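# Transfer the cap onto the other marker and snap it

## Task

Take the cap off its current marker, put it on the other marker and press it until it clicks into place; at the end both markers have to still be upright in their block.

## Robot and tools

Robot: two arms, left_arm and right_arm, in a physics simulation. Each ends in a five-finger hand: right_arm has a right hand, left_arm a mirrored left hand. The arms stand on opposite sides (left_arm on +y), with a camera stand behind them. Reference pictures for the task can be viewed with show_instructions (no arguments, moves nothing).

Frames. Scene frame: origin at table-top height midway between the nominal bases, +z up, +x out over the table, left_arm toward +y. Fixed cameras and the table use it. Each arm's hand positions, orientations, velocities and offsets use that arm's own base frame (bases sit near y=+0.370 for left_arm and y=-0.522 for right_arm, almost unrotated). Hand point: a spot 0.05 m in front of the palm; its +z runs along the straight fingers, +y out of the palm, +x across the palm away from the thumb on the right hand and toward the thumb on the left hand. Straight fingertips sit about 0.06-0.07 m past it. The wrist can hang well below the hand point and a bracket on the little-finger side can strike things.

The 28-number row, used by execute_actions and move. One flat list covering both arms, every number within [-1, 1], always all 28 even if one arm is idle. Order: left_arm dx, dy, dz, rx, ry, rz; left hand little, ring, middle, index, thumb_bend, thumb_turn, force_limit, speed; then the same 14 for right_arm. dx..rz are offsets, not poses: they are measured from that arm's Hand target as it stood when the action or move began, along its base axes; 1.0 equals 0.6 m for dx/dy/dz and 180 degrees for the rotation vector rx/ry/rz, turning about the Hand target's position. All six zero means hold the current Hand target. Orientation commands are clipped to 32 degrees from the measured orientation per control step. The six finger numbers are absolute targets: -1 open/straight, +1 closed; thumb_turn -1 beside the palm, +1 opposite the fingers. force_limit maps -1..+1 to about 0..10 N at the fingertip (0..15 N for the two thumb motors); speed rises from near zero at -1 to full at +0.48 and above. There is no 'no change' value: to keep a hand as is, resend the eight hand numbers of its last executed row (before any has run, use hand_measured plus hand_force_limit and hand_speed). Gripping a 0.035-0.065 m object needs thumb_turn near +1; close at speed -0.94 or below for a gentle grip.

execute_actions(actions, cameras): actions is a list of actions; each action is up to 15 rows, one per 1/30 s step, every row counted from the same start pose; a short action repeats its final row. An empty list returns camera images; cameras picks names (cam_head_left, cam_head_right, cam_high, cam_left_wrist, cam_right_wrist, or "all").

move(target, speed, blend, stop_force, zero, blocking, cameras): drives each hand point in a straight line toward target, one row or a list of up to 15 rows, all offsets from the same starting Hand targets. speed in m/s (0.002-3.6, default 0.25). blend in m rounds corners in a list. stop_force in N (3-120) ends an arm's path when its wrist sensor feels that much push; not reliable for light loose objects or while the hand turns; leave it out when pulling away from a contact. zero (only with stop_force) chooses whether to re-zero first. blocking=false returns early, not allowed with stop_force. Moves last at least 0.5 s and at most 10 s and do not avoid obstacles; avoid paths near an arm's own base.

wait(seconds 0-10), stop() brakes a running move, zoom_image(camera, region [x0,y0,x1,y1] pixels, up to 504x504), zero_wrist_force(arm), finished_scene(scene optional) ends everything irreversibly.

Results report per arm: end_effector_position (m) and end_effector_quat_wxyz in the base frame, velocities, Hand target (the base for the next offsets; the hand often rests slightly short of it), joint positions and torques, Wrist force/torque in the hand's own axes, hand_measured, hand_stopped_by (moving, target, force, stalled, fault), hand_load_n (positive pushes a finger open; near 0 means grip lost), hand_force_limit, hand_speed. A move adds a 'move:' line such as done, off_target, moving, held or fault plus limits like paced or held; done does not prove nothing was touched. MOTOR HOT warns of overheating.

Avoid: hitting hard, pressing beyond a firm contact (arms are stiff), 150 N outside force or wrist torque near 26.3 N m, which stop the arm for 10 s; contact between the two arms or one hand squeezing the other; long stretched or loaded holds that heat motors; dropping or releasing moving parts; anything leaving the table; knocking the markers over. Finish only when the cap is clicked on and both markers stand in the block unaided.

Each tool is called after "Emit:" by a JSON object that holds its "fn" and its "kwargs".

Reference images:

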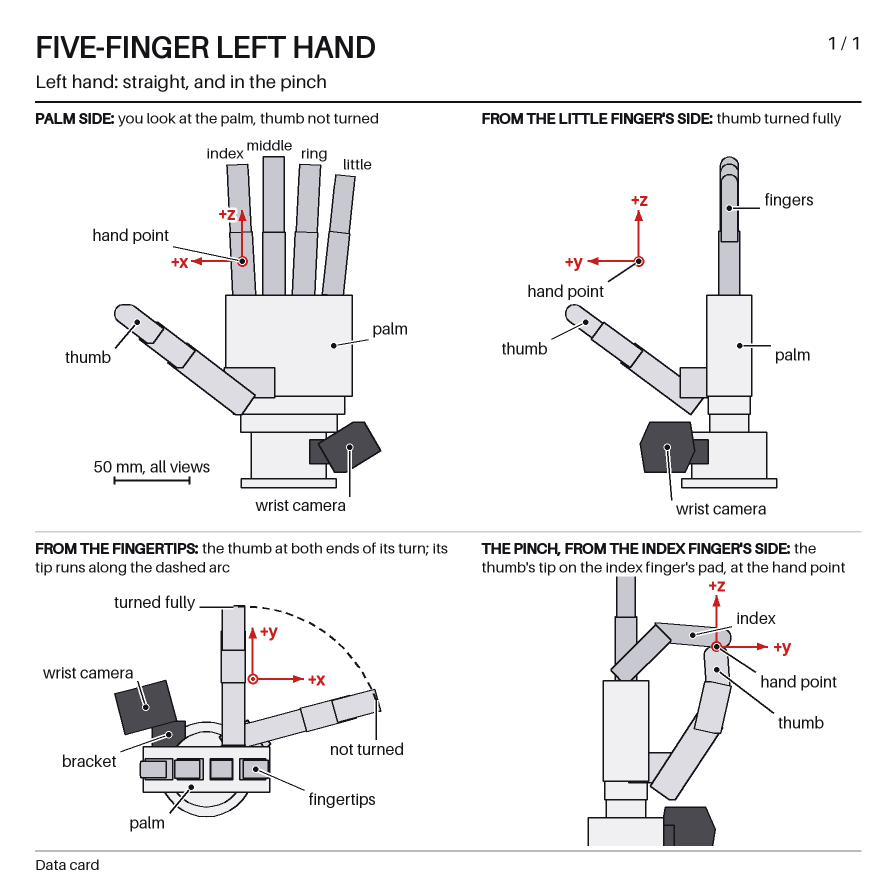

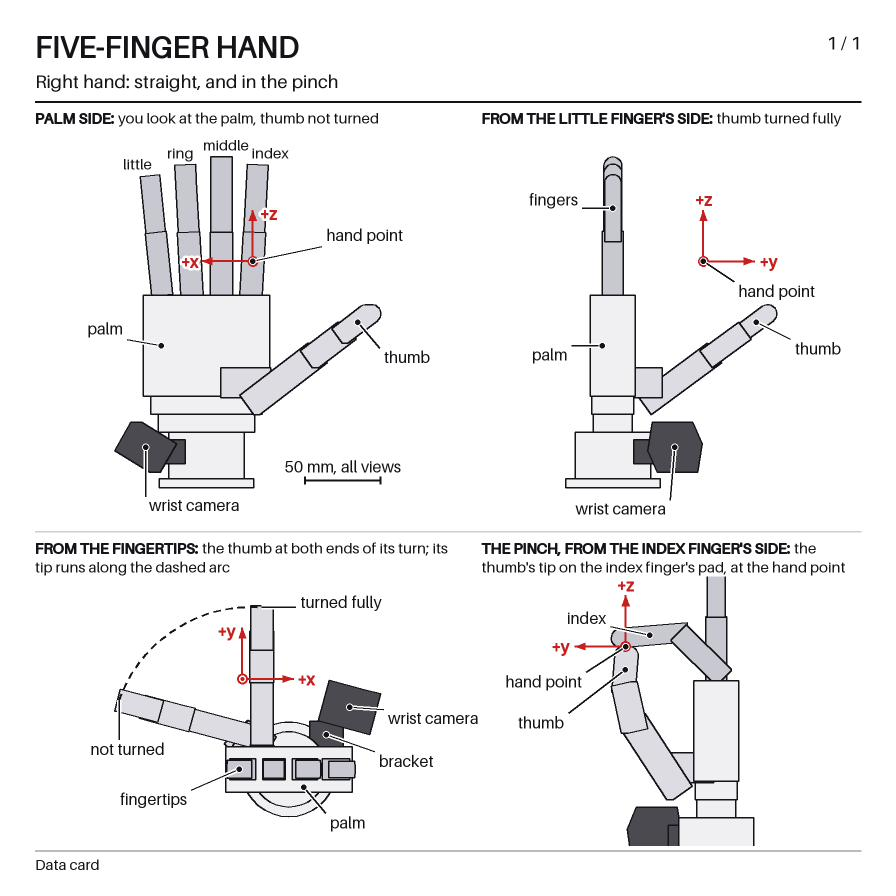

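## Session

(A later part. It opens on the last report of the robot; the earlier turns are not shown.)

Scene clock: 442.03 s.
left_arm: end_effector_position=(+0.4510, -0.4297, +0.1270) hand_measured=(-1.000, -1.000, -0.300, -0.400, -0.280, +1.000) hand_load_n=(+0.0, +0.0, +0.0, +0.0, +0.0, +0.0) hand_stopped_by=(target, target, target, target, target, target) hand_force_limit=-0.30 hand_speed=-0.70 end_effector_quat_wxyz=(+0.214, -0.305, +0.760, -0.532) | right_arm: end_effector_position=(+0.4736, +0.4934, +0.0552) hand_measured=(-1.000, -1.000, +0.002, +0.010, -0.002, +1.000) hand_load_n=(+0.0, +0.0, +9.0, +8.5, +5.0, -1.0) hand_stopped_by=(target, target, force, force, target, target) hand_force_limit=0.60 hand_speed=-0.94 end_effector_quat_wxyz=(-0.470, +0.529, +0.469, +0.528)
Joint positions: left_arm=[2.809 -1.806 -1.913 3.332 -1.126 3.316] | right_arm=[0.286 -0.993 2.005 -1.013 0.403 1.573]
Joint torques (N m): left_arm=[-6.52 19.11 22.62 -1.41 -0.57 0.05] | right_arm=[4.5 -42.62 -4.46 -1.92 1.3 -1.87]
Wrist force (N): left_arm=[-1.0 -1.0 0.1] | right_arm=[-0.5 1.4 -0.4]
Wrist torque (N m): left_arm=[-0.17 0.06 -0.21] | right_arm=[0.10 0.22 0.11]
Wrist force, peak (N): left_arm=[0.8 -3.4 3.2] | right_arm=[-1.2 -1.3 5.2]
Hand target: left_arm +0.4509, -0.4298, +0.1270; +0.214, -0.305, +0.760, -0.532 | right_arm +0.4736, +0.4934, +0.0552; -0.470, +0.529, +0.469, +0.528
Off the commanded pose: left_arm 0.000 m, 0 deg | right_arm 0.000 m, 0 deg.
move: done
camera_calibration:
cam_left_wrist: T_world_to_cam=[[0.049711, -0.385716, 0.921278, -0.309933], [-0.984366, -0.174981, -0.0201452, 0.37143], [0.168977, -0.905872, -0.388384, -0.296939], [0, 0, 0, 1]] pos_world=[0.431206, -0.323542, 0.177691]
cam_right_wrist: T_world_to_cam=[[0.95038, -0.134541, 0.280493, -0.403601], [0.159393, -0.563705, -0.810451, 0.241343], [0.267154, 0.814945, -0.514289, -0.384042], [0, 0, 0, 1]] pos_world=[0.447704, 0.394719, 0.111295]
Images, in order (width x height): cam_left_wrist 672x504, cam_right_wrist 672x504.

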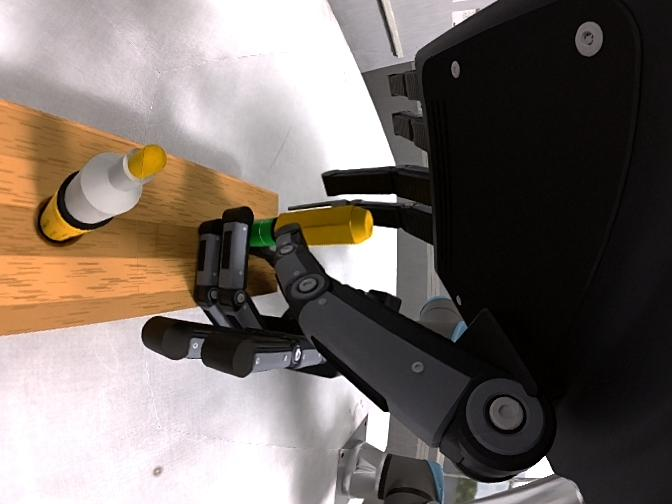

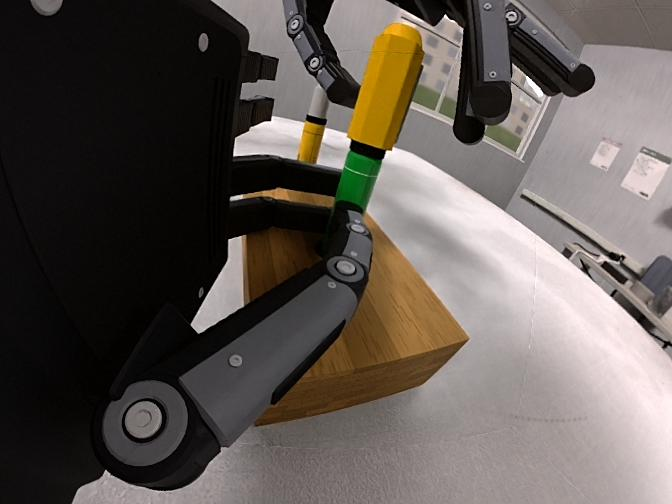

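Emit:
{"fn": "execute_actions", "kwargs": {"actions": [[[0,0,0,0,0,0,-1,-1,0.45,0.45,-0.28,1,-0.3,-0.92,0,0,0,0,0,0,-1,-1,0.55,0.55,0.0,1,0.6,-0.94]],[[0,0,0,0,0,0,-1,-1,0.45,0.45,-0.28,1,-0.3,-0.92,0,0,0,0,0,0,-1,-1,0.55,0.55,0.0,1,0.6,-0.94]],[[0,0,0,0,0,0,-1,-1,0.45,0.45,-0.28,1,-0.3,-0.92,0,0,0,0,0,0,-1,-1,0.55,0.55,0.0,1,0.6,-0.94]],[[0,0,0,0,0,0,-1,-1,0.45,0.45,-0.28,1,-0.3,-0.92,0,0,0,0,0,0,-1,-1,0.55,0.55,0.0,1,0.6,-0.94]]], "cameras": ["cam_right_wrist", "cam_left_wrist"]}}

Emit:
{"fn": "zoom_image", "kwargs": {"camera": "cam_left_wrist", "region": [180, 120, 420, 360]}}

Emit:
{"fn": "zoom_image", "kwargs": {"camera": "cam_right_wrist", "region": [230, 0, 630, 300]}}

Scene clock: 449.20 s.
left_arm: end_effector_position=(+0.4509, -0.4298, +0.1270) hand_measured=(-1.000, -1.000, -0.002, +0.002, -0.280, +1.000) hand_load_n=(+0.0, +0.0, +1.5, +4.5, +0.0, +0.0) hand_stopped_by=(target, target, force, force, target, target) hand_force_limit=-0.30 hand_speed=-0.92 end_effector_quat_wxyz=(+0.214, -0.305, +0.760, -0.532) | right_arm: end_effector_position=(+0.4736, +0.4934, +0.0552) hand_measured=(-1.000, -1.000, +0.002, +0.010, -0.002, +1.000) hand_load_n=(+0.0, +0.0, +12.0, +9.0, +1.5, -2.0) hand_stopped_by=(target, target, force, force, target, target) hand_force_limit=0.60 hand_speed=-0.94 end_effector_quat_wxyz=(-0.470, +0.529, +0.469, +0.528)
Joint positions: left_arm=[2.809 -1.806 -1.914 3.332 -1.127 3.316] | right_arm=[0.286 -0.993 2.005 -1.013 0.403 1.573]
Joint torques (N m): left_arm=[-8.35 34.96 11.49 -0.55 0.45 -1.38] | right_arm=[2.29 -42.83 -5.6 -1.81 1.26 -1.96]
Wrist force (N): left_arm=[-0.9 -4.5 5.2] | right_arm=[-1.5 -6.3 5.4]
Wrist torque (N m): left_arm=[-0.24 0.06 -0.15] | right_arm=[-0.09 0.15 -0.17]
Wrist force, peak (N): left_arm=[-1.1 -4.7 5.4] | right_arm=[-1.3 -6.5 5.3]
Hand target: left_arm +0.4509, -0.4298, +0.1270; +0.214, -0.305, +0.760, -0.532 | right_arm +0.4736, +0.4934, +0.0552; -0.470, +0.529, +0.469, +0.528
Off the commanded pose: left_arm 0.000 m, 0 deg | right_arm 0.000 m, 0 deg.
Step readings (end_effector_position of left_arm | right_arm):
0: (+0.4509, -0.4298, +0.1270) | (+0.4736, +0.4934, +0.0552)
1: (+0.4509, -0.4298, +0.1270) | (+0.4736, +0.4934, +0.0552)
2: (+0.4509, -0.4298, +0.1270) | (+0.4736, +0.4934, +0.0552)
4: (+0.4509, -0.4298, +0.1270) | (+0.4736, +0.4934, +0.0552)
8: (+0.4509, -0.4298, +0.1270) | (+0.4736, +0.4934, +0.0552)
15: (+0.4509, -0.4298, +0.1270) | (+0.4736, +0.4934, +0.0552)
16: (+0.4509, -0.4298, +0.1270) | (+0.4736, +0.4934, +0.0552)
17: (+0.4509, -0.4298, +0.1270) | (+0.4736, +0.4934, +0.0552)
19: (+0.4509, -0.4298, +0.1270) | (+0.4736, +0.4934, +0.0552)
23: (+0.4509, -0.4298, +0.1270) | (+0.4736, +0.4934, +0.0552)
30: (+0.4509, -0.4298, +0.1270) | (+0.4736, +0.4934, +0.0552)
31: (+0.4509, -0.4298, +0.1270) | (+0.4736, +0.4934, +0.0552)
32: (+0.4509, -0.4298, +0.1270) | (+0.4736, +0.4934, +0.0552)
34: (+0.4509, -0.4298, +0.1270) | (+0.4736, +0.4934, +0.0552)
38: (+0.4509, -0.4298, +0.1270) | (+0.4736, +0.4934, +0.0552)
45: (+0.4509, -0.4298, +0.1270) | (+0.4736, +0.4934, +0.0552)
46: (+0.4509, -0.4298, +0.1270) | (+0.4736, +0.4934, +0.0552)
47: (+0.4509, -0.4298, +0.1270) | (+0.4736, +0.4934, +0.0552)
49: (+0.4509, -0.4298, +0.1270) | (+0.4736, +0.4934, +0.0552)
53: (+0.4509, -0.4298, +0.1270) | (+0.4736, +0.4934, +0.0552)
60: (+0.4509, -0.4298, +0.1270) | (+0.4736, +0.4934, +0.0552)
camera_calibration:
cam_left_wrist: T_world_to_cam=[[0.0497483, -0.385704, 0.92128, -0.30998], [-0.984347, -0.175086, -0.0201479, 0.371272], [0.169074, -0.905857, -0.388377, -0.297051], [0, 0, 0, 1]] pos_world=[0.431106, -0.323642, 0.177691]
cam_right_wrist: T_world_to_cam=[[0.95038, -0.134541, 0.280493, -0.403601], [0.159393, -0.563705, -0.810451, 0.241343], [0.267154, 0.814945, -0.514289, -0.384042], [0, 0, 0, 1]] pos_world=[0.447704, 0.394719, 0.111295]
Images, in order (width x height): cam_left_wrist 672x504, cam_right_wrist 672x504.

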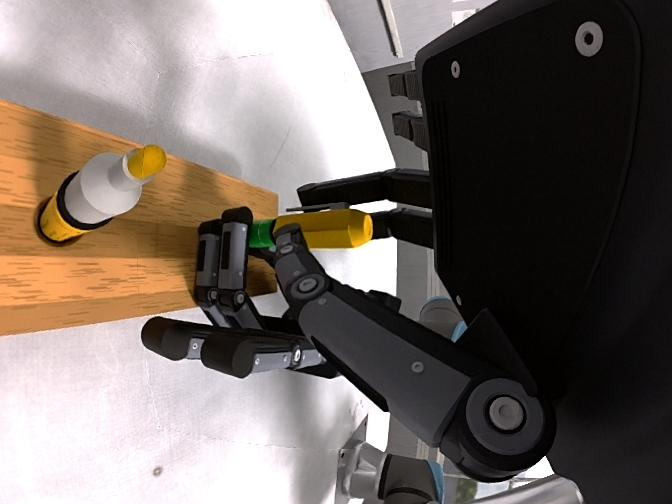

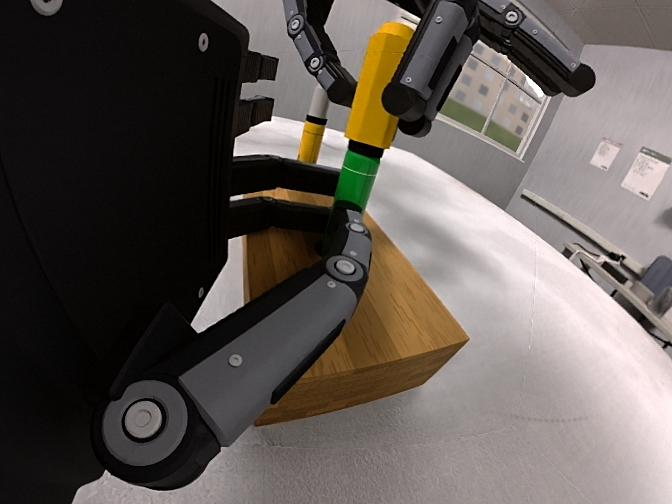

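Scaled by 2.100 from the camera's 672x504 image, which has a finer 960x720 frame.

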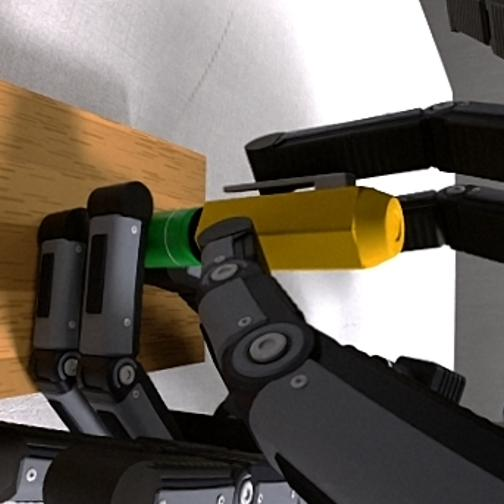

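Scaled by 1.260 from the camera's 672x504 image, which has a finer 960x720 frame.

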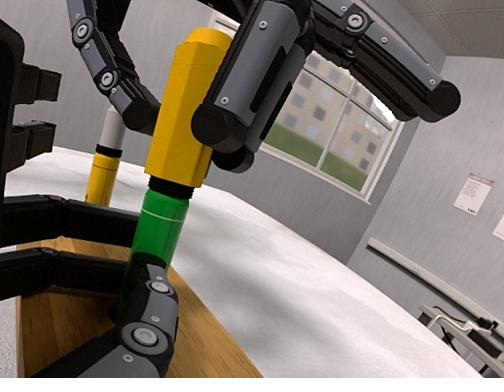

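Emit:
{"fn": "execute_actions", "kwargs": {"actions": [[[0,0,0,0,0,0,-1,-1,0.45,0.45,0.2,1,-0.3,-0.92,0,0,0,0,0,0,-1,-1,0.55,0.55,0.0,1,0.6,-0.94]],[[0,0,0,0,0,0,-1,-1,0.45,0.45,0.2,1,-0.3,-0.92,0,0,0,0,0,0,-1,-1,0.55,0.55,0.0,1,0.6,-0.94]],[[0,0,0,0,0,0,-1,-1,0.45,0.45,0.2,1,-0.3,-0.92,0,0,0,0,0,0,-1,-1,0.55,0.55,0.0,1,0.6,-0.94]],[[0,0,0,0,0,0,-1,-1,0.45,0.45,0.2,1,-0.3,-0.92,0,0,0,0,0,0,-1,-1,0.55,0.55,0.0,1,0.6,-0.94]]], "cameras": ["cam_right_wrist", "cam_left_wrist"]}}

Emit:
{"fn": "zoom_image", "kwargs": {"camera": "cam_left_wrist", "region": [180, 120, 420, 360]}}

Emit:
{"fn": "zoom_image", "kwargs": {"camera": "cam_right_wrist", "region": [230, 0, 630, 300]}}

Scene clock: 460.00 s.
left_arm: end_effector_position=(+0.4509, -0.4298, +0.1270) hand_measured=(-1.000, -1.000, -0.002, +0.002, -0.142, +1.000) hand_load_n=(+0.0, +0.0, +3.5, +6.5, +5.0, +0.5) hand_stopped_by=(target, target, force, force, force, target) hand_force_limit=-0.30 hand_speed=-0.92 end_effector_quat_wxyz=(+0.214, -0.305, +0.760, -0.532) | right_arm: end_effector_position=(+0.4736, +0.4934, +0.0552) hand_measured=(-1.000, -1.000, +0.002, +0.010, -0.002, +1.000) hand_load_n=(+0.0, +0.0, +11.5, +8.5, +2.0, -2.5) hand_stopped_by=(target, target, force, force, target, target) hand_force_limit=0.60 hand_speed=-0.94 end_effector_quat_wxyz=(-0.470, +0.529, +0.469, +0.528)
Joint positions: left_arm=[2.809 -1.806 -1.914 3.332 -1.127 3.316] | right_arm=[0.286 -0.993 2.005 -1.013 0.403 1.573]
Joint torques (N m): left_arm=[-7.56 25.12 14.92 -2.81 2.88 -1.39] | right_arm=[-12 -42.69 -6.16 -1.71 1.32 -1.62]
Wrist force (N): left_arm=[-1.6 -0.9 5.2] | right_arm=[1.0 -4.6 3.3]
Wrist torque (N m): left_arm=[-0.07 0.12 -0.22] | right_arm=[-0.04 0.20 -0.11]
Wrist force, peak (N): left_arm=[-1.3 -4.8 5.3] | right_arm=[-1.7 -6.6 5.3]
Hand target: left_arm +0.4509, -0.4298, +0.1270; +0.214, -0.305, +0.760, -0.532 | right_arm +0.4736, +0.4934, +0.0552; -0.470, +0.529, +0.469, +0.528
Off the commanded pose: left_arm 0.000 m, 0 deg | right_arm 0.000 m, 0 deg.
Step readings (end_effector_position of left_arm | right_arm):
0: (+0.4509, -0.4298, +0.1270) | (+0.4736, +0.4934, +0.0552)
1: (+0.4509, -0.4298, +0.1270) | (+0.4736, +0.4934, +0.0552)
2: (+0.4509, -0.4298, +0.1270) | (+0.4736, +0.4934, +0.0552)
4: (+0.4509, -0.4298, +0.1270) | (+0.4736, +0.4934, +0.0552)
8: (+0.4509, -0.4298, +0.1270) | (+0.4736, +0.4934, +0.0552)
15: (+0.4509, -0.4298, +0.1270) | (+0.4736, +0.4934, +0.0552)
16: (+0.4509, -0.4298, +0.1270) | (+0.4736, +0.4934, +0.0552)
17: (+0.4509, -0.4298, +0.1270) | (+0.4736, +0.4934, +0.0552)
19: (+0.4509, -0.4298, +0.1270) | (+0.4736, +0.4934, +0.0552)
23: (+0.4509, -0.4298, +0.1270) | (+0.4736, +0.4934, +0.0552)
30: (+0.4509, -0.4298, +0.1270) | (+0.4736, +0.4934, +0.0552)
31: (+0.4509, -0.4298, +0.1270) | (+0.4736, +0.4934, +0.0552)
32: (+0.4509, -0.4298, +0.1270) | (+0.4736, +0.4934, +0.0552)
34: (+0.4509, -0.4298, +0.1270) | (+0.4736, +0.4934, +0.0552)
38: (+0.4509, -0.4298, +0.1270) | (+0.4736, +0.4934, +0.0552)
45: (+0.4509, -0.4298, +0.1270) | (+0.4736, +0.4934, +0.0552)
46: (+0.4509, -0.4298, +0.1270) | (+0.4736, +0.4934, +0.0552)
47: (+0.4509, -0.4298, +0.1270) | (+0.4736, +0.4934, +0.0552)
49: (+0.4509, -0.4298, +0.1270) | (+0.4736, +0.4934, +0.0552)
53: (+0.4509, -0.4298, +0.1270) | (+0.4736, +0.4934, +0.0552)
60: (+0.4509, -0.4298, +0.1270) | (+0.4736, +0.4934, +0.0552)
camera_calibration:
cam_left_wrist: T_world_to_cam=[[0.0497483, -0.385704, 0.92128, -0.30998], [-0.984347, -0.175086, -0.0201479, 0.371272], [0.169074, -0.905857, -0.388377, -0.297051], [0, 0, 0, 1]] pos_world=[0.431106, -0.323642, 0.177691]
cam_right_wrist: T_world_to_cam=[[0.95038, -0.134541, 0.280493, -0.403601], [0.159393, -0.563705, -0.810451, 0.241343], [0.267154, 0.814945, -0.514289, -0.384042], [0, 0, 0, 1]] pos_world=[0.447704, 0.394719, 0.111295]
Images, in order (width x height): cam_left_wrist 672x504, cam_right_wrist 672x504.

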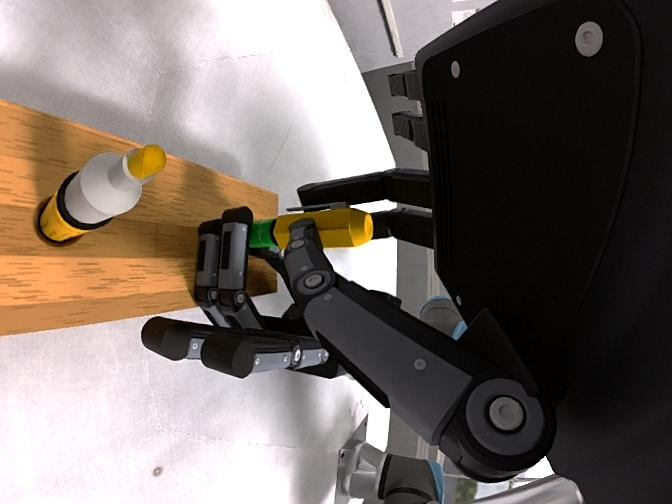

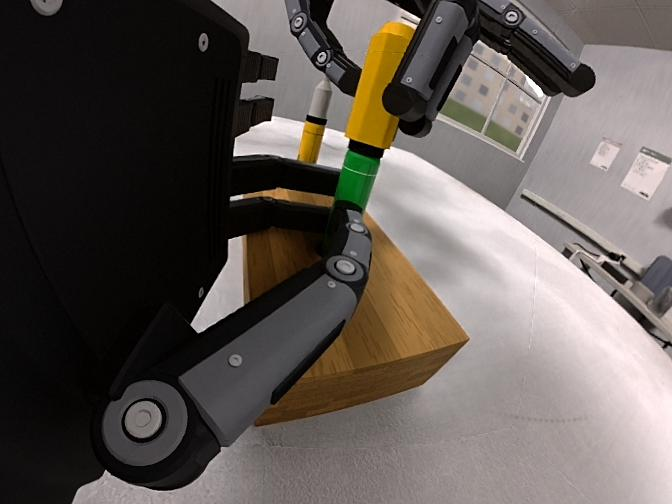

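Scaled by 2.100 from the camera's 672x504 image, which has a finer 960x720 frame.

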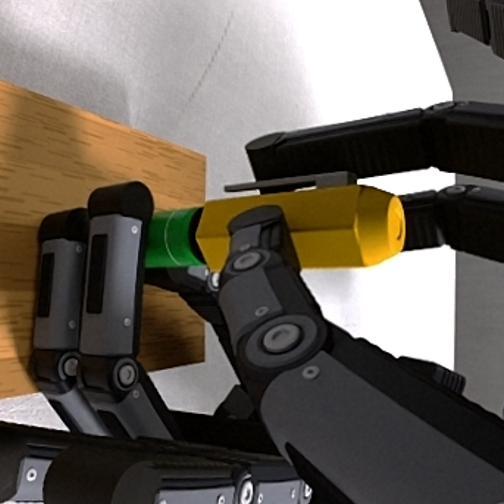

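Scaled by 1.260 from the camera's 672x504 image, which has a finer 960x720 frame.

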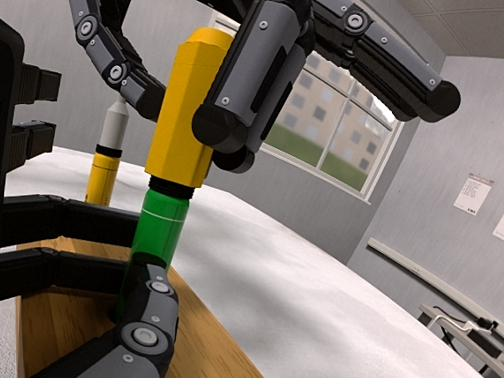

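Emit:
{"fn": "execute_actions", "kwargs": {"actions": [[[0,0,0,0,0,0,-1,-1,0.5,0.5,0.2,1,0.5,-0.94,0,0,0,0,0,0,-1,-1,0.55,0.55,0.0,1,0.6,-0.94]],[[0,0,0,0,0,0,-1,-1,0.5,0.5,0.2,1,0.5,-0.94,0,0,0,0,0,0,-1,-1,0.55,0.55,0.0,1,0.6,-0.94]]], "cameras": ["cam_right_wrist", "cam_left_wrist"]}}

Scene clock: 465.07 s.
left_arm: end_effector_position=(+0.4509, -0.4298, +0.1270) hand_measured=(-1.000, -1.000, +0.012, +0.006, -0.144, +1.000) hand_load_n=(+0.0, +0.0, +8.5, +7.0, +6.5, +1.0) hand_stopped_by=(target, target, force, force, force, target) hand_force_limit=0.50 hand_speed=-0.94 end_effector_quat_wxyz=(+0.214, -0.305, +0.760, -0.532) | right_arm: end_effector_position=(+0.4736, +0.4934, +0.0552) hand_measured=(-1.000, -1.000, +0.002, +0.010, -0.002, +1.000) hand_load_n=(+0.0, +0.0, +12.5, +9.0, +1.5, -2.0) hand_stopped_by=(target, target, force, force, target, target) hand_force_limit=0.60 hand_speed=-0.94 end_effector_quat_wxyz=(-0.470, +0.529, +0.469, +0.528)
Joint positions: left_arm=[2.809 -1.806 -1.914 3.332 -1.127 3.316] | right_arm=[0.286 -0.993 2.005 -1.013 0.403 1.573]
Joint torques (N m): left_arm=[-7.33 16.93 18.04 -2.71 2.75 -1.26] | right_arm=[-12.08 -42.74 -7.44 -1.7 1.27 -0.55]
Wrist force (N): left_arm=[-1.8 -2.5 6.3] | right_arm=[-0.4 -7.5 5.0]
Wrist torque (N m): left_arm=[-0.09 0.10 -0.17] | right_arm=[-0.09 0.17 -0.17]
Wrist force, peak (N): left_arm=[-1.7 -3.0 6.7] | right_arm=[0.1 -8.0 4.7]
Hand target: left_arm +0.4509, -0.4298, +0.1270; +0.214, -0.305, +0.760, -0.532 | right_arm +0.4736, +0.4934, +0.0552; -0.470, +0.529, +0.469, +0.528
Off the commanded pose: left_arm 0.000 m, 0 deg | right_arm 0.000 m, 0 deg.
Step readings (end_effector_position of left_arm | right_arm):
0: (+0.4509, -0.4298, +0.1270) | (+0.4736, +0.4934, +0.0552)
1: (+0.4509, -0.4298, +0.1270) | (+0.4736, +0.4934, +0.0552)
2: (+0.4509, -0.4298, +0.1270) | (+0.4736, +0.4934, +0.0552)
4: (+0.4509, -0.4298, +0.1270) | (+0.4736, +0.4934, +0.0552)
8: (+0.4509, -0.4298, +0.1270) | (+0.4736, +0.4934, +0.0552)
15: (+0.4509, -0.4298, +0.1270) | (+0.4736, +0.4934, +0.0552)
16: (+0.4509, -0.4298, +0.1270) | (+0.4736, +0.4934, +0.0552)
17: (+0.4509, -0.4298, +0.1270) | (+0.4736, +0.4934, +0.0552)
19: (+0.4509, -0.4298, +0.1270) | (+0.4736, +0.4934, +0.0552)
23: (+0.4509, -0.4298, +0.1270) | (+0.4736, +0.4934, +0.0552)
30: (+0.4509, -0.4298, +0.1270) | (+0.4736, +0.4934, +0.0552)
camera_calibration:
cam_left_wrist: T_world_to_cam=[[0.0497483, -0.385704, 0.92128, -0.30998], [-0.984347, -0.175086, -0.0201479, 0.371272], [0.169074, -0.905857, -0.388377, -0.297051], [0, 0, 0, 1]] pos_world=[0.431106, -0.323642, 0.177691]
cam_right_wrist: T_world_to_cam=[[0.95038, -0.134541, 0.280493, -0.403601], [0.159393, -0.563705, -0.810451, 0.241343], [0.267154, 0.814945, -0.514289, -0.384042], [0, 0, 0, 1]] pos_world=[0.447704, 0.394719, 0.111295]
Images, in order (width x height): cam_left_wrist 672x504, cam_right_wrist 672x504.

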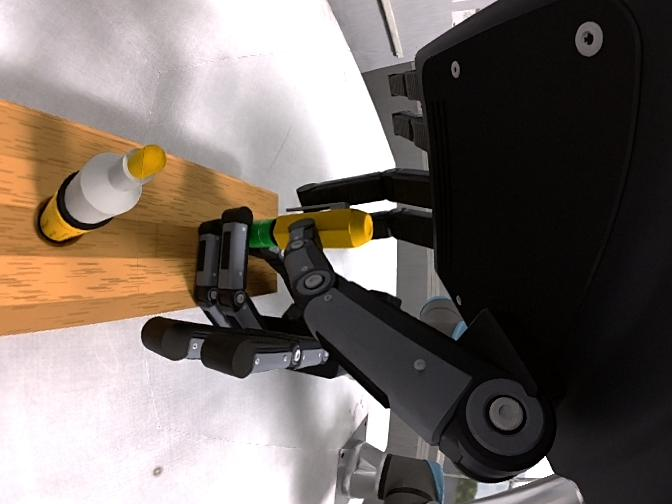

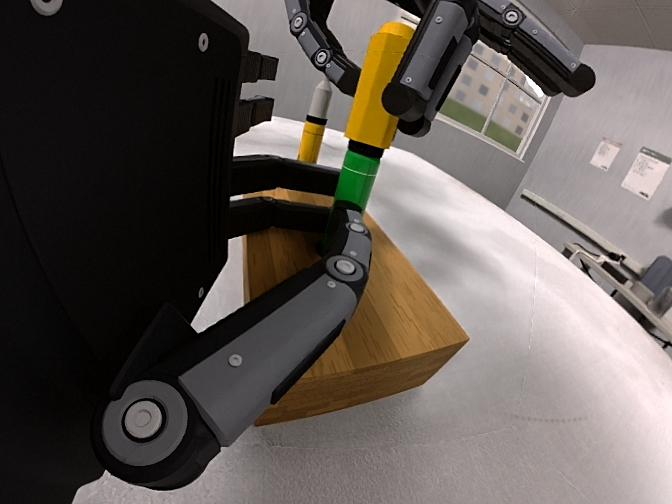

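Emit:
{"fn": "move", "kwargs": {"target": [0,0,0.012,0,0,0,-1,-1,0.5,0.5,0.2,1,0.5,-0.94,0,0,0,0,0,0,-1,-1,0.55,0.55,0.0,1,0.6,-0.94], "speed": 0.015, "cameras": ["cam_right_wrist", "cam_left_wrist"]}}

Emit:
{"fn": "zoom_image", "kwargs": {"camera": "cam_left_wrist", "region": [180, 120, 420, 360]}}

Emit:
{"fn": "zoom_image", "kwargs": {"camera": "cam_right_wrist", "region": [230, 0, 630, 300]}}

Scene clock: 469.33 s.
left_arm: end_effector_position=(+0.4509, -0.4298, +0.1343) hand_measured=(-1.000, -1.000, +0.012, +0.006, -0.144, +1.000) hand_load_n=(+0.0, +0.0, +6.5, +6.0, +8.5, +0.5) hand_stopped_by=(target, target, force, force, force, target) hand_force_limit=0.50 hand_speed=-0.94 end_effector_quat_wxyz=(+0.214, -0.305, +0.760, -0.532) | right_arm: end_effector_position=(+0.4736, +0.4934, +0.0552) hand_measured=(-1.000, -1.000, +0.002, +0.010, +0.000, +1.000) hand_load_n=(+0.0, +0.0, +11.0, +7.5, +2.5, -3.0) hand_stopped_by=(target, target, force, force, target, target) hand_force_limit=0.60 hand_speed=-0.94 end_effector_quat_wxyz=(-0.470, +0.529, +0.469, +0.528)
Joint positions: left_arm=[2.809 -1.797 -1.904 3.312 -1.127 3.316] | right_arm=[0.286 -0.993 2.005 -1.013 0.403 1.573]
Joint torques (N m): left_arm=[-5.45 26.72 16.87 2.26 2.67 -1.03] | right_arm=[-10.35 -30.11 -8.25 -1.15 1.25 0.37]
Wrist force (N): left_arm=[-2.1 8.6 6.8] | right_arm=[8.4 -4.1 1.2]
Wrist torque (N m): left_arm=[0.17 0.09 -0.33] | right_arm=[-0.01 0.32 -0.10]
Wrist force, peak (N): left_arm=[-2.1 8.2 8.7] | right_arm=[8.0 -7.3 3.8]
Hand target: left_arm +0.4509, -0.4298, +0.1342; +0.214, -0.305, +0.760, -0.532 | right_arm +0.4736, +0.4934, +0.0552; -0.470, +0.529, +0.469, +0.528
Off the commanded pose: left_arm 0.000 m, 0 deg | right_arm 0.000 m, 0 deg.
move: done
camera_calibration:
cam_left_wrist: T_world_to_cam=[[0.0497483, -0.385704, 0.92128, -0.316797], [-0.984347, -0.175086, -0.0201479, 0.371421], [0.169074, -0.905857, -0.388377, -0.294177], [0, 0, 0, 1]] pos_world=[0.431106, -0.323642, 0.185091]
cam_right_wrist: T_world_to_cam=[[0.950365, -0.134486, 0.28057, -0.403653], [0.159485, -0.563716, -0.810425, 0.241385], [0.267153, 0.814946, -0.514288, -0.383991], [0, 0, 0, 1]] pos_world=[0.447705, 0.394719, 0.111395]
Images, in order (width x height): cam_left_wrist 672x504, cam_right_wrist 672x504.

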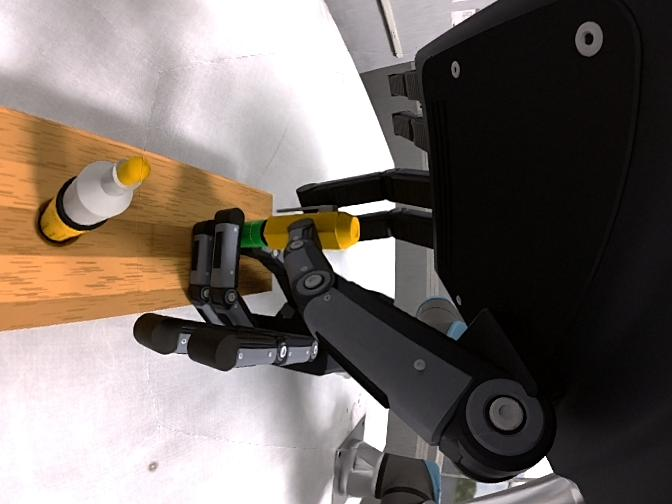

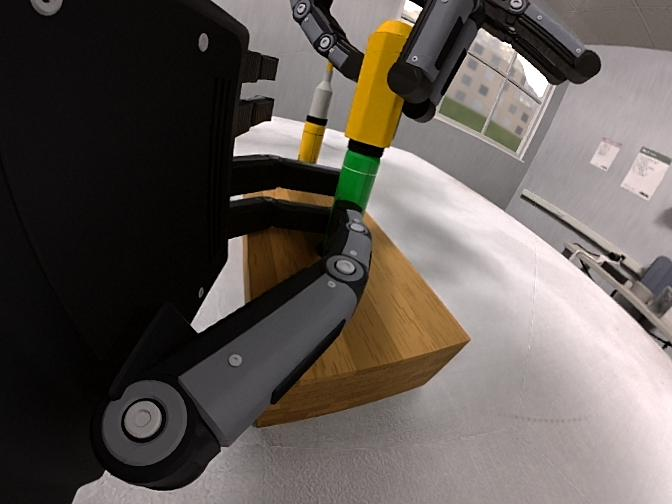

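Scaled by 2.100 from the camera's 672x504 image, which has a finer 960x720 frame.

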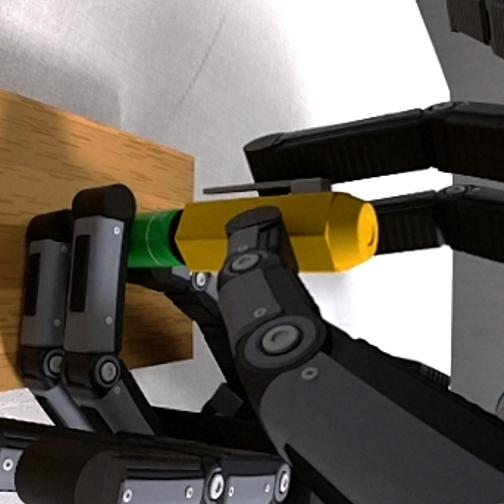

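Scaled by 1.260 from the camera's 672x504 image, which has a finer 960x720 frame.

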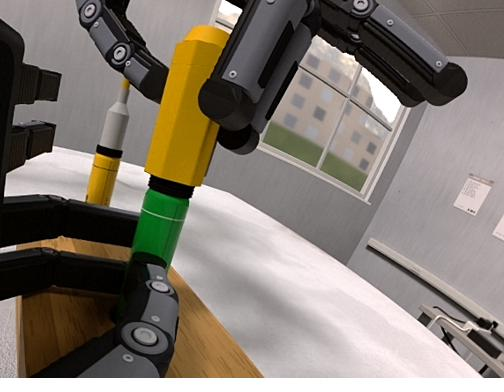

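Emit:
{"fn": "execute_actions", "kwargs": {"actions": [[[0,0,0,0,0,0,-1,-1,0.6,0.6,0.2,1,0.95,-0.95,0,0,0,0,0,0,-1,-1,0.65,0.65,0.0,1,1.0,-0.95]],[[0,0,0,0,0,0,-1,-1,0.6,0.6,0.2,1,0.95,-0.95,0,0,0,0,0,0,-1,-1,0.65,0.65,0.0,1,1.0,-0.95]],[[0,0,0,0,0,0,-1,-1,0.6,0.6,0.3,1,0.95,-0.95,0,0,0,0,0,0,-1,-1,0.65,0.65,0.0,1,1.0,-0.95]],[[0,0,0,0,0,0,-1,-1,0.6,0.6,0.3,1,0.95,-0.95,0,0,0,0,0,0,-1,-1,0.65,0.65,0.0,1,1.0,-0.95]]], "cameras": ["cam_right_wrist", "cam_left_wrist"]}}

Emit:
{"fn": "zoom_image", "kwargs": {"camera": "cam_left_wrist", "region": [180, 120, 420, 360]}}

Emit:
{"fn": "zoom_image", "kwargs": {"camera": "cam_right_wrist", "region": [230, 0, 630, 300]}}

Scene clock: 491.57 s.
left_arm: end_effector_position=(+0.4509, -0.4298, +0.1342) hand_measured=(-1.000, -1.000, +0.022, +0.018, -0.128, +1.000) hand_load_n=(-0.5, +0.0, +11.0, +11.5, +13.5, +1.0) hand_stopped_by=(target, target, force, force, force, target) hand_force_limit=0.95 hand_speed=-0.95 end_effector_quat_wxyz=(+0.214, -0.305, +0.760, -0.532) | right_arm: end_effector_position=(+0.4736, +0.4934, +0.0552) hand_measured=(-1.000, -1.000, +0.002, +0.014, +0.000, +1.000) hand_load_n=(+0.0, +0.0, +11.5, +10.0, +2.5, -3.5) hand_stopped_by=(target, target, force, force, target, target) hand_force_limit=1.00 hand_speed=-0.95 end_effector_quat_wxyz=(-0.470, +0.529, +0.469, +0.528)
Joint positions: left_arm=[2.809 -1.797 -1.904 3.313 -1.127 3.316] | right_arm=[0.286 -0.993 2.005 -1.013 0.403 1.573]
Joint torques (N m): left_arm=[-5.14 20.24 12.38 -0.53 2.55 0.75] | right_arm=[-2.06 -25.94 -9.09 2.01 1.26 1.35]
Wrist force (N): left_arm=[-2.1 6.5 7.9] | right_arm=[7.5 -6.0 2.6]
Wrist torque (N m): left_arm=[0.16 0.07 -0.29] | right_arm=[-0.05 0.31 -0.15]
Wrist force, peak (N): left_arm=[-2.1 7.7 8.5] | right_arm=[7.9 -6.0 2.9]
Hand target: left_arm +0.4509, -0.4298, +0.1342; +0.214, -0.305, +0.760, -0.532 | right_arm +0.4736, +0.4934, +0.0552; -0.470, +0.529, +0.469, +0.528
Off the commanded pose: left_arm 0.000 m, 0 deg | right_arm 0.000 m, 0 deg.
Step readings (end_effector_position of left_arm | right_arm):
0: (+0.4509, -0.4298, +0.1342) | (+0.4736, +0.4934, +0.0552)
1: (+0.4509, -0.4298, +0.1342) | (+0.4736, +0.4934, +0.0552)
2: (+0.4509, -0.4298, +0.1342) | (+0.4736, +0.4934, +0.0552)
4: (+0.4509, -0.4298, +0.1342) | (+0.4736, +0.4934, +0.0552)
8: (+0.4509, -0.4298, +0.1342) | (+0.4736, +0.4934, +0.0552)
15: (+0.4509, -0.4298, +0.1342) | (+0.4736, +0.4934, +0.0552)
16: (+0.4509, -0.4298, +0.1342) | (+0.4736, +0.4934, +0.0552)
17: (+0.4509, -0.4298, +0.1342) | (+0.4736, +0.4934, +0.0552)
19: (+0.4509, -0.4298, +0.1342) | (+0.4736, +0.4934, +0.0552)
23: (+0.4509, -0.4298, +0.1342) | (+0.4736, +0.4934, +0.0552)
30: (+0.4509, -0.4298, +0.1342) | (+0.4736, +0.4934, +0.0552)
31: (+0.4509, -0.4298, +0.1342) | (+0.4736, +0.4934, +0.0552)
32: (+0.4509, -0.4298, +0.1342) | (+0.4736, +0.4934, +0.0552)
34: (+0.4509, -0.4298, +0.1342) | (+0.4736, +0.4934, +0.0552)
38: (+0.4509, -0.4298, +0.1342) | (+0.4736, +0.4934, +0.0552)
45: (+0.4509, -0.4298, +0.1342) | (+0.4736, +0.4934, +0.0552)
46: (+0.4509, -0.4298, +0.1342) | (+0.4736, +0.4934, +0.0552)
47: (+0.4509, -0.4298, +0.1342) | (+0.4736, +0.4934, +0.0552)
49: (+0.4509, -0.4298, +0.1342) | (+0.4736, +0.4934, +0.0552)
53: (+0.4509, -0.4298, +0.1342) | (+0.4736, +0.4934, +0.0552)
60: (+0.4509, -0.4298, +0.1342) | (+0.4736, +0.4934, +0.0552)
camera_calibration:
cam_left_wrist: T_world_to_cam=[[0.0497483, -0.385704, 0.92128, -0.316613], [-0.984347, -0.175086, -0.0201479, 0.371417], [0.169074, -0.905857, -0.388377, -0.294255], [0, 0, 0, 1]] pos_world=[0.431106, -0.323642, 0.184891]
cam_right_wrist: T_world_to_cam=[[0.95038, -0.134541, 0.280493, -0.403601], [0.159393, -0.563705, -0.810451, 0.241343], [0.267154, 0.814945, -0.514289, -0.384042], [0, 0, 0, 1]] pos_world=[0.447704, 0.394719, 0.111295]
Images, in order (width x height): cam_left_wrist 672x504, cam_right_wrist 672x504.

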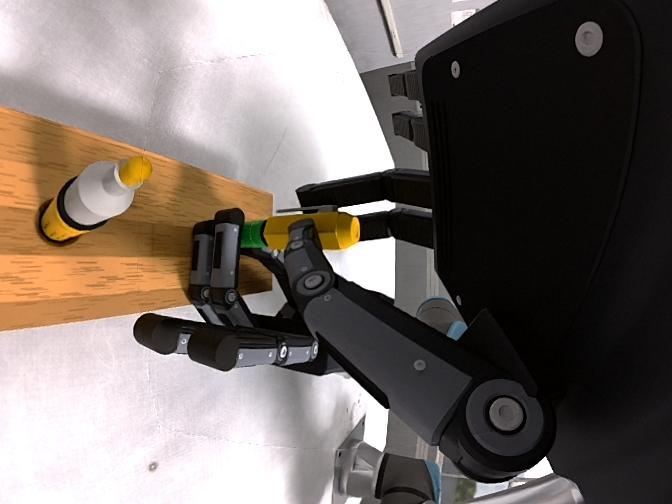

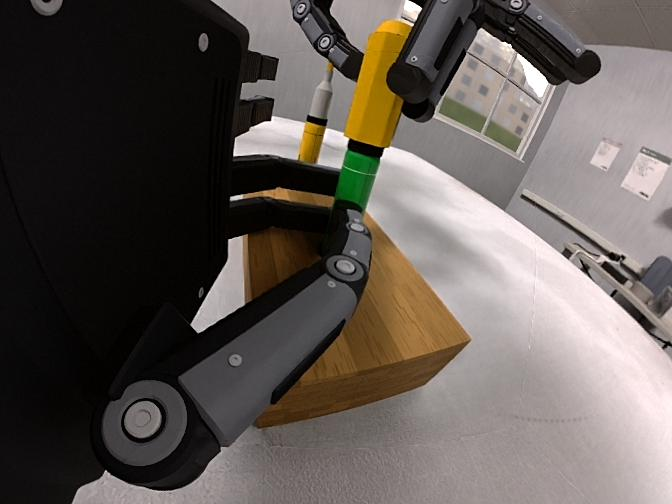

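Scaled by 2.100 from the camera's 672x504 image, which has a finer 960x720 frame.

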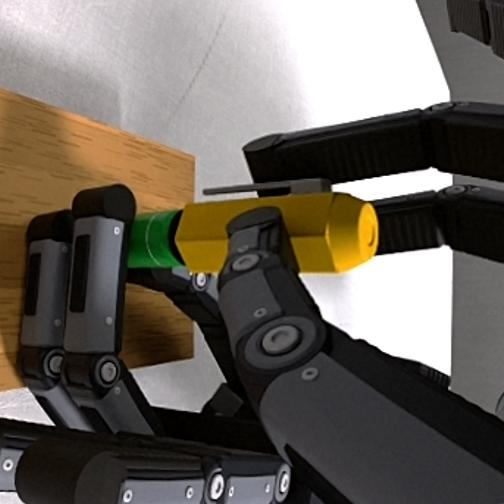

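Scaled by 1.260 from the camera's 672x504 image, which has a finer 960x720 frame.

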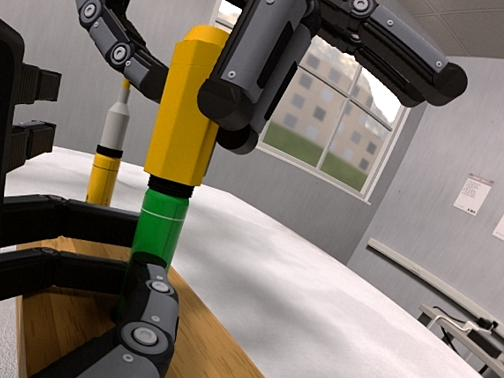

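Emit:
{"fn": "move", "kwargs": {"target": [0,0,0.0067,0,0,0,-1,-1,0.6,0.6,0.3,1,0.95,-0.95,0,0,0,0,0,0,-1,-1,0.65,0.65,0.0,1,1.0,-0.95], "speed": 0.01, "cameras": ["cam_right_wrist", "cam_left_wrist"]}}

Emit:
{"fn": "zoom_image", "kwargs": {"camera": "cam_left_wrist", "region": [180, 120, 420, 360]}}

Emit:
{"fn": "zoom_image", "kwargs": {"camera": "cam_right_wrist", "region": [230, 0, 630, 300]}}

Scene clock: 494.60 s.
left_arm: end_effector_position=(+0.4509, -0.4298, +0.1383) hand_measured=(-1.000, -1.000, +0.022, +0.018, -0.130, +1.000) hand_load_n=(+0.0, +0.0, +10.0, +10.5, +15.0, +1.0) hand_stopped_by=(target, target, force, force, force, target) hand_force_limit=0.95 hand_speed=-0.95 end_effector_quat_wxyz=(+0.214, -0.305, +0.760, -0.532) | right_arm: end_effector_position=(+0.4736, +0.4934, +0.0552) hand_measured=(-1.000, -1.000, +0.002, +0.014, +0.000, +1.000) hand_load_n=(+0.0, +0.0, +11.5, +9.5, +2.5, -4.5) hand_stopped_by=(target, target, force, force, target, target) hand_force_limit=1.00 hand_speed=-0.95 end_effector_quat_wxyz=(-0.470, +0.529, +0.469, +0.528)
Joint positions: left_arm=[2.809 -1.791 -1.899 3.302 -1.127 3.316] | right_arm=[0.286 -0.993 2.005 -1.013 0.403 1.573]
Joint torques (N m): left_arm=[-4.51 37.13 25.39 0.69 2.59 0.59] | right_arm=[2.55 -35.48 -9.54 2.03 1.35 1.33]
Wrist force (N): left_arm=[-1.9 14.6 9.6] | right_arm=[13.1 -5.9 2.8]
Wrist torque (N m): left_arm=[0.38 0.11 -0.41] | right_arm=[-0.08 0.45 -0.15]
Wrist force, peak (N): left_arm=[-2.2 15.1 11.1] | right_arm=[13.3 -8.0 3.7]
Hand target: left_arm +0.4509, -0.4298, +0.1382; +0.214, -0.305, +0.760, -0.532 | right_arm +0.4736, +0.4934, +0.0552; -0.470, +0.529, +0.469, +0.528
Off the commanded pose: left_arm 0.000 m, 0 deg | right_arm 0.000 m, 0 deg.
move: done
camera_calibration:
cam_left_wrist: T_world_to_cam=[[0.0497483, -0.385704, 0.92128, -0.32039], [-0.984347, -0.175086, -0.0201479, 0.3715], [0.169074, -0.905857, -0.388377, -0.292663], [0, 0, 0, 1]] pos_world=[0.431106, -0.323642, 0.188991]
cam_right_wrist: T_world_to_cam=[[0.95038, -0.134541, 0.280493, -0.403601], [0.159393, -0.563705, -0.810451, 0.241343], [0.267154, 0.814945, -0.514289, -0.384042], [0, 0, 0, 1]] pos_world=[0.447704, 0.394719, 0.111295]
Images, in order (width x height): cam_left_wrist 672x504, cam_right_wrist 672x504.

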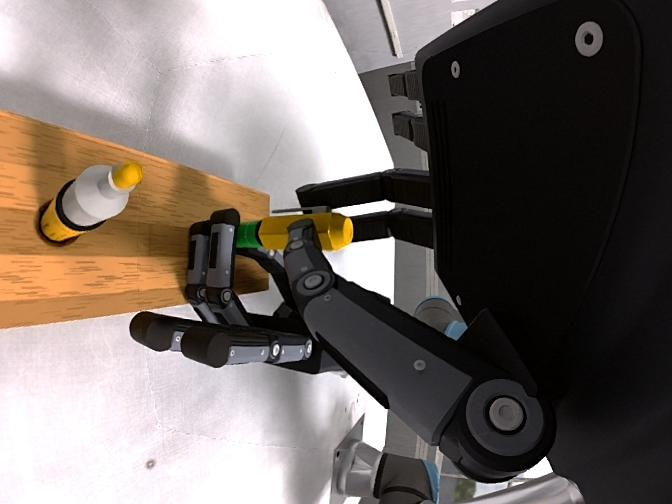

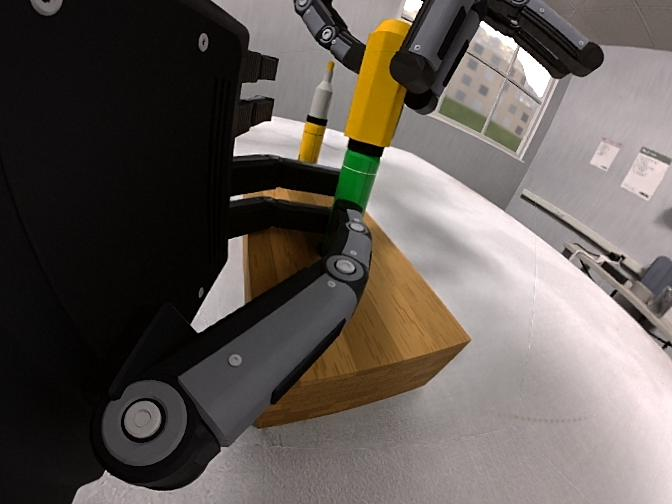

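Scaled by 2.100 from the camera's 672x504 image, which has a finer 960x720 frame.

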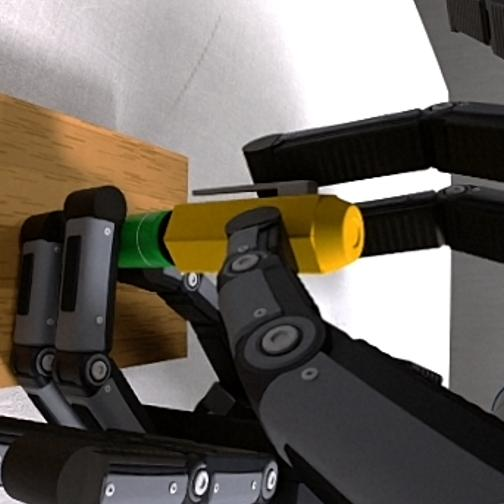

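Scaled by 1.260 from the camera's 672x504 image, which has a finer 960x720 frame.

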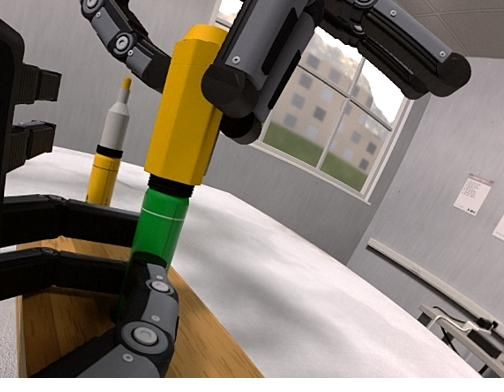

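Emit:
{"fn": "move", "kwargs": {"target": [[0,0,-0.0042,0,0,0,-1,-1,0.6,0.6,0.3,1,0.95,-0.95,0,0,0,0,0,0,-1,-1,0.65,0.65,0.0,1,1.0,-0.95],[0,0,-0.0042,0,0,0,-1,-1,0.6,0.6,0.3,1,0.95,-0.95,0,0,0,0,0,0,-1,-1,-0.4,-0.4,0.0,1,0.0,-0.8]], "speed": 0.01, "cameras": ["cam_right_wrist", "cam_left_wrist"]}}

Emit:
{"fn": "zoom_image", "kwargs": {"camera": "cam_right_wrist", "region": [230, 0, 630, 300]}}

Scene clock: 609.47 s.
left_arm: end_effector_position=(+0.4509, -0.4298, +0.1357) hand_measured=(-1.000, -1.000, +0.022, +0.016, -0.130, +1.000) hand_load_n=(+0.0, +0.0, +10.0, +11.5, +9.5, +0.5) hand_stopped_by=(target, target, force, force, force, target) hand_force_limit=0.95 hand_speed=-0.95 end_effector_quat_wxyz=(+0.214, -0.305, +0.760, -0.532) | right_arm: end_effector_position=(+0.4736, +0.4934, +0.0552) hand_measured=(-1.000, -1.000, -0.400, -0.400, +0.000, +1.000) hand_load_n=(+0.0, +0.0, +0.0, +0.0, +0.0, -0.5) hand_stopped_by=(target, target, target, target, target, target) hand_force_limit=0.00 hand_speed=-0.80 end_effector_quat_wxyz=(-0.470, +0.529, +0.469, +0.528)
Joint positions: left_arm=[2.809 -1.795 -1.902 3.309 -1.127 3.316] | right_arm=[0.286 -0.993 2.005 -1.013 0.403 1.573]
Joint torques (N m): left_arm=[-4.28 8.05 7.75 -4.42 2.54 0.41] | right_arm=[3.56 -35.78 -10.62 -2.67 1.26 0.6]
Wrist force (N): left_arm=[-4.1 -15.3 -4.0] | right_arm=[0.1 -0.3 -8.0]
Wrist torque (N m): left_arm=[-0.45 -0.08 0.05] | right_arm=[0.08 0.33 0.08]
Wrist force, peak (N): left_arm=[-2.6 -17.9 -0.5] | right_arm=[13.2 -6.5 2.5]
Hand target: left_arm +0.4509, -0.4298, +0.1357; +0.214, -0.305, +0.760, -0.532 | right_arm +0.4736, +0.4934, +0.0552; -0.470, +0.529, +0.469, +0.528
Off the commanded pose: left_arm 0.000 m, 0 deg | right_arm 0.000 m, 0 deg.
move: done
camera_calibration:
cam_left_wrist: T_world_to_cam=[[0.0497483, -0.385704, 0.92128, -0.317995], [-0.984347, -0.175086, -0.0201479, 0.371448], [0.169074, -0.905857, -0.388377, -0.293673], [0, 0, 0, 1]] pos_world=[0.431106, -0.323642, 0.186391]
cam_right_wrist: T_world_to_cam=[[0.95038, -0.134541, 0.280493, -0.403601], [0.159393, -0.563705, -0.810451, 0.241343], [0.267154, 0.814945, -0.514289, -0.384042], [0, 0, 0, 1]] pos_world=[0.447704, 0.394719, 0.111295]
Images, in order (width x height): cam_left_wrist 672x504, cam_right_wrist 672x504.

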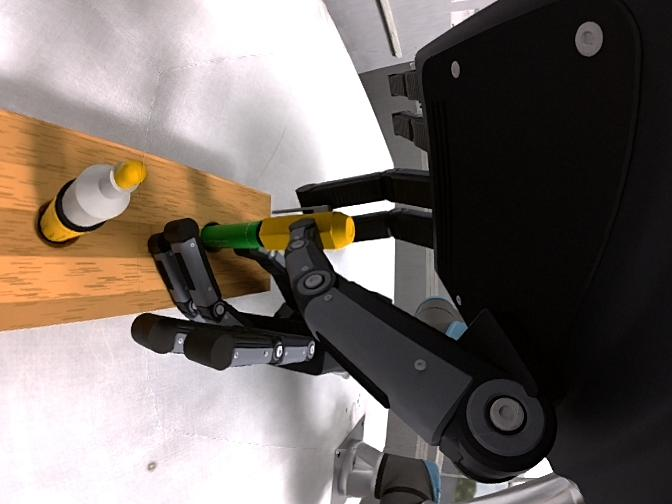

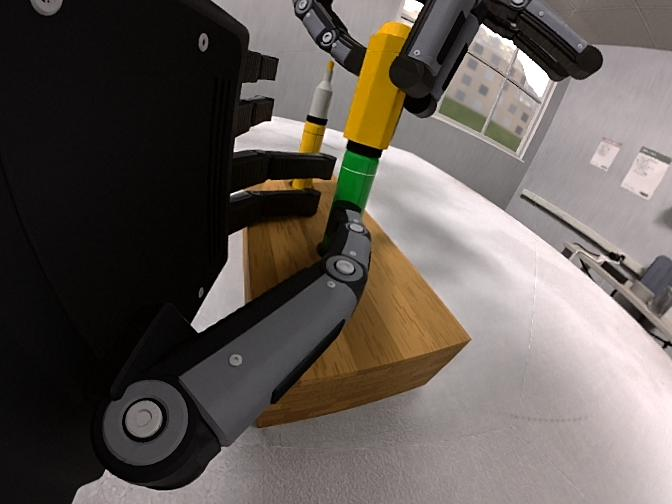

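Scaled by 1.260 from the camera's 672x504 image, which has a finer 960x720 frame.

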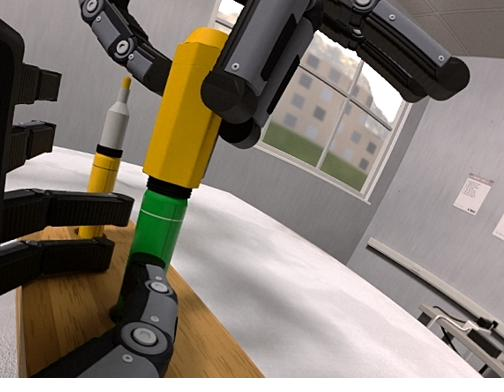

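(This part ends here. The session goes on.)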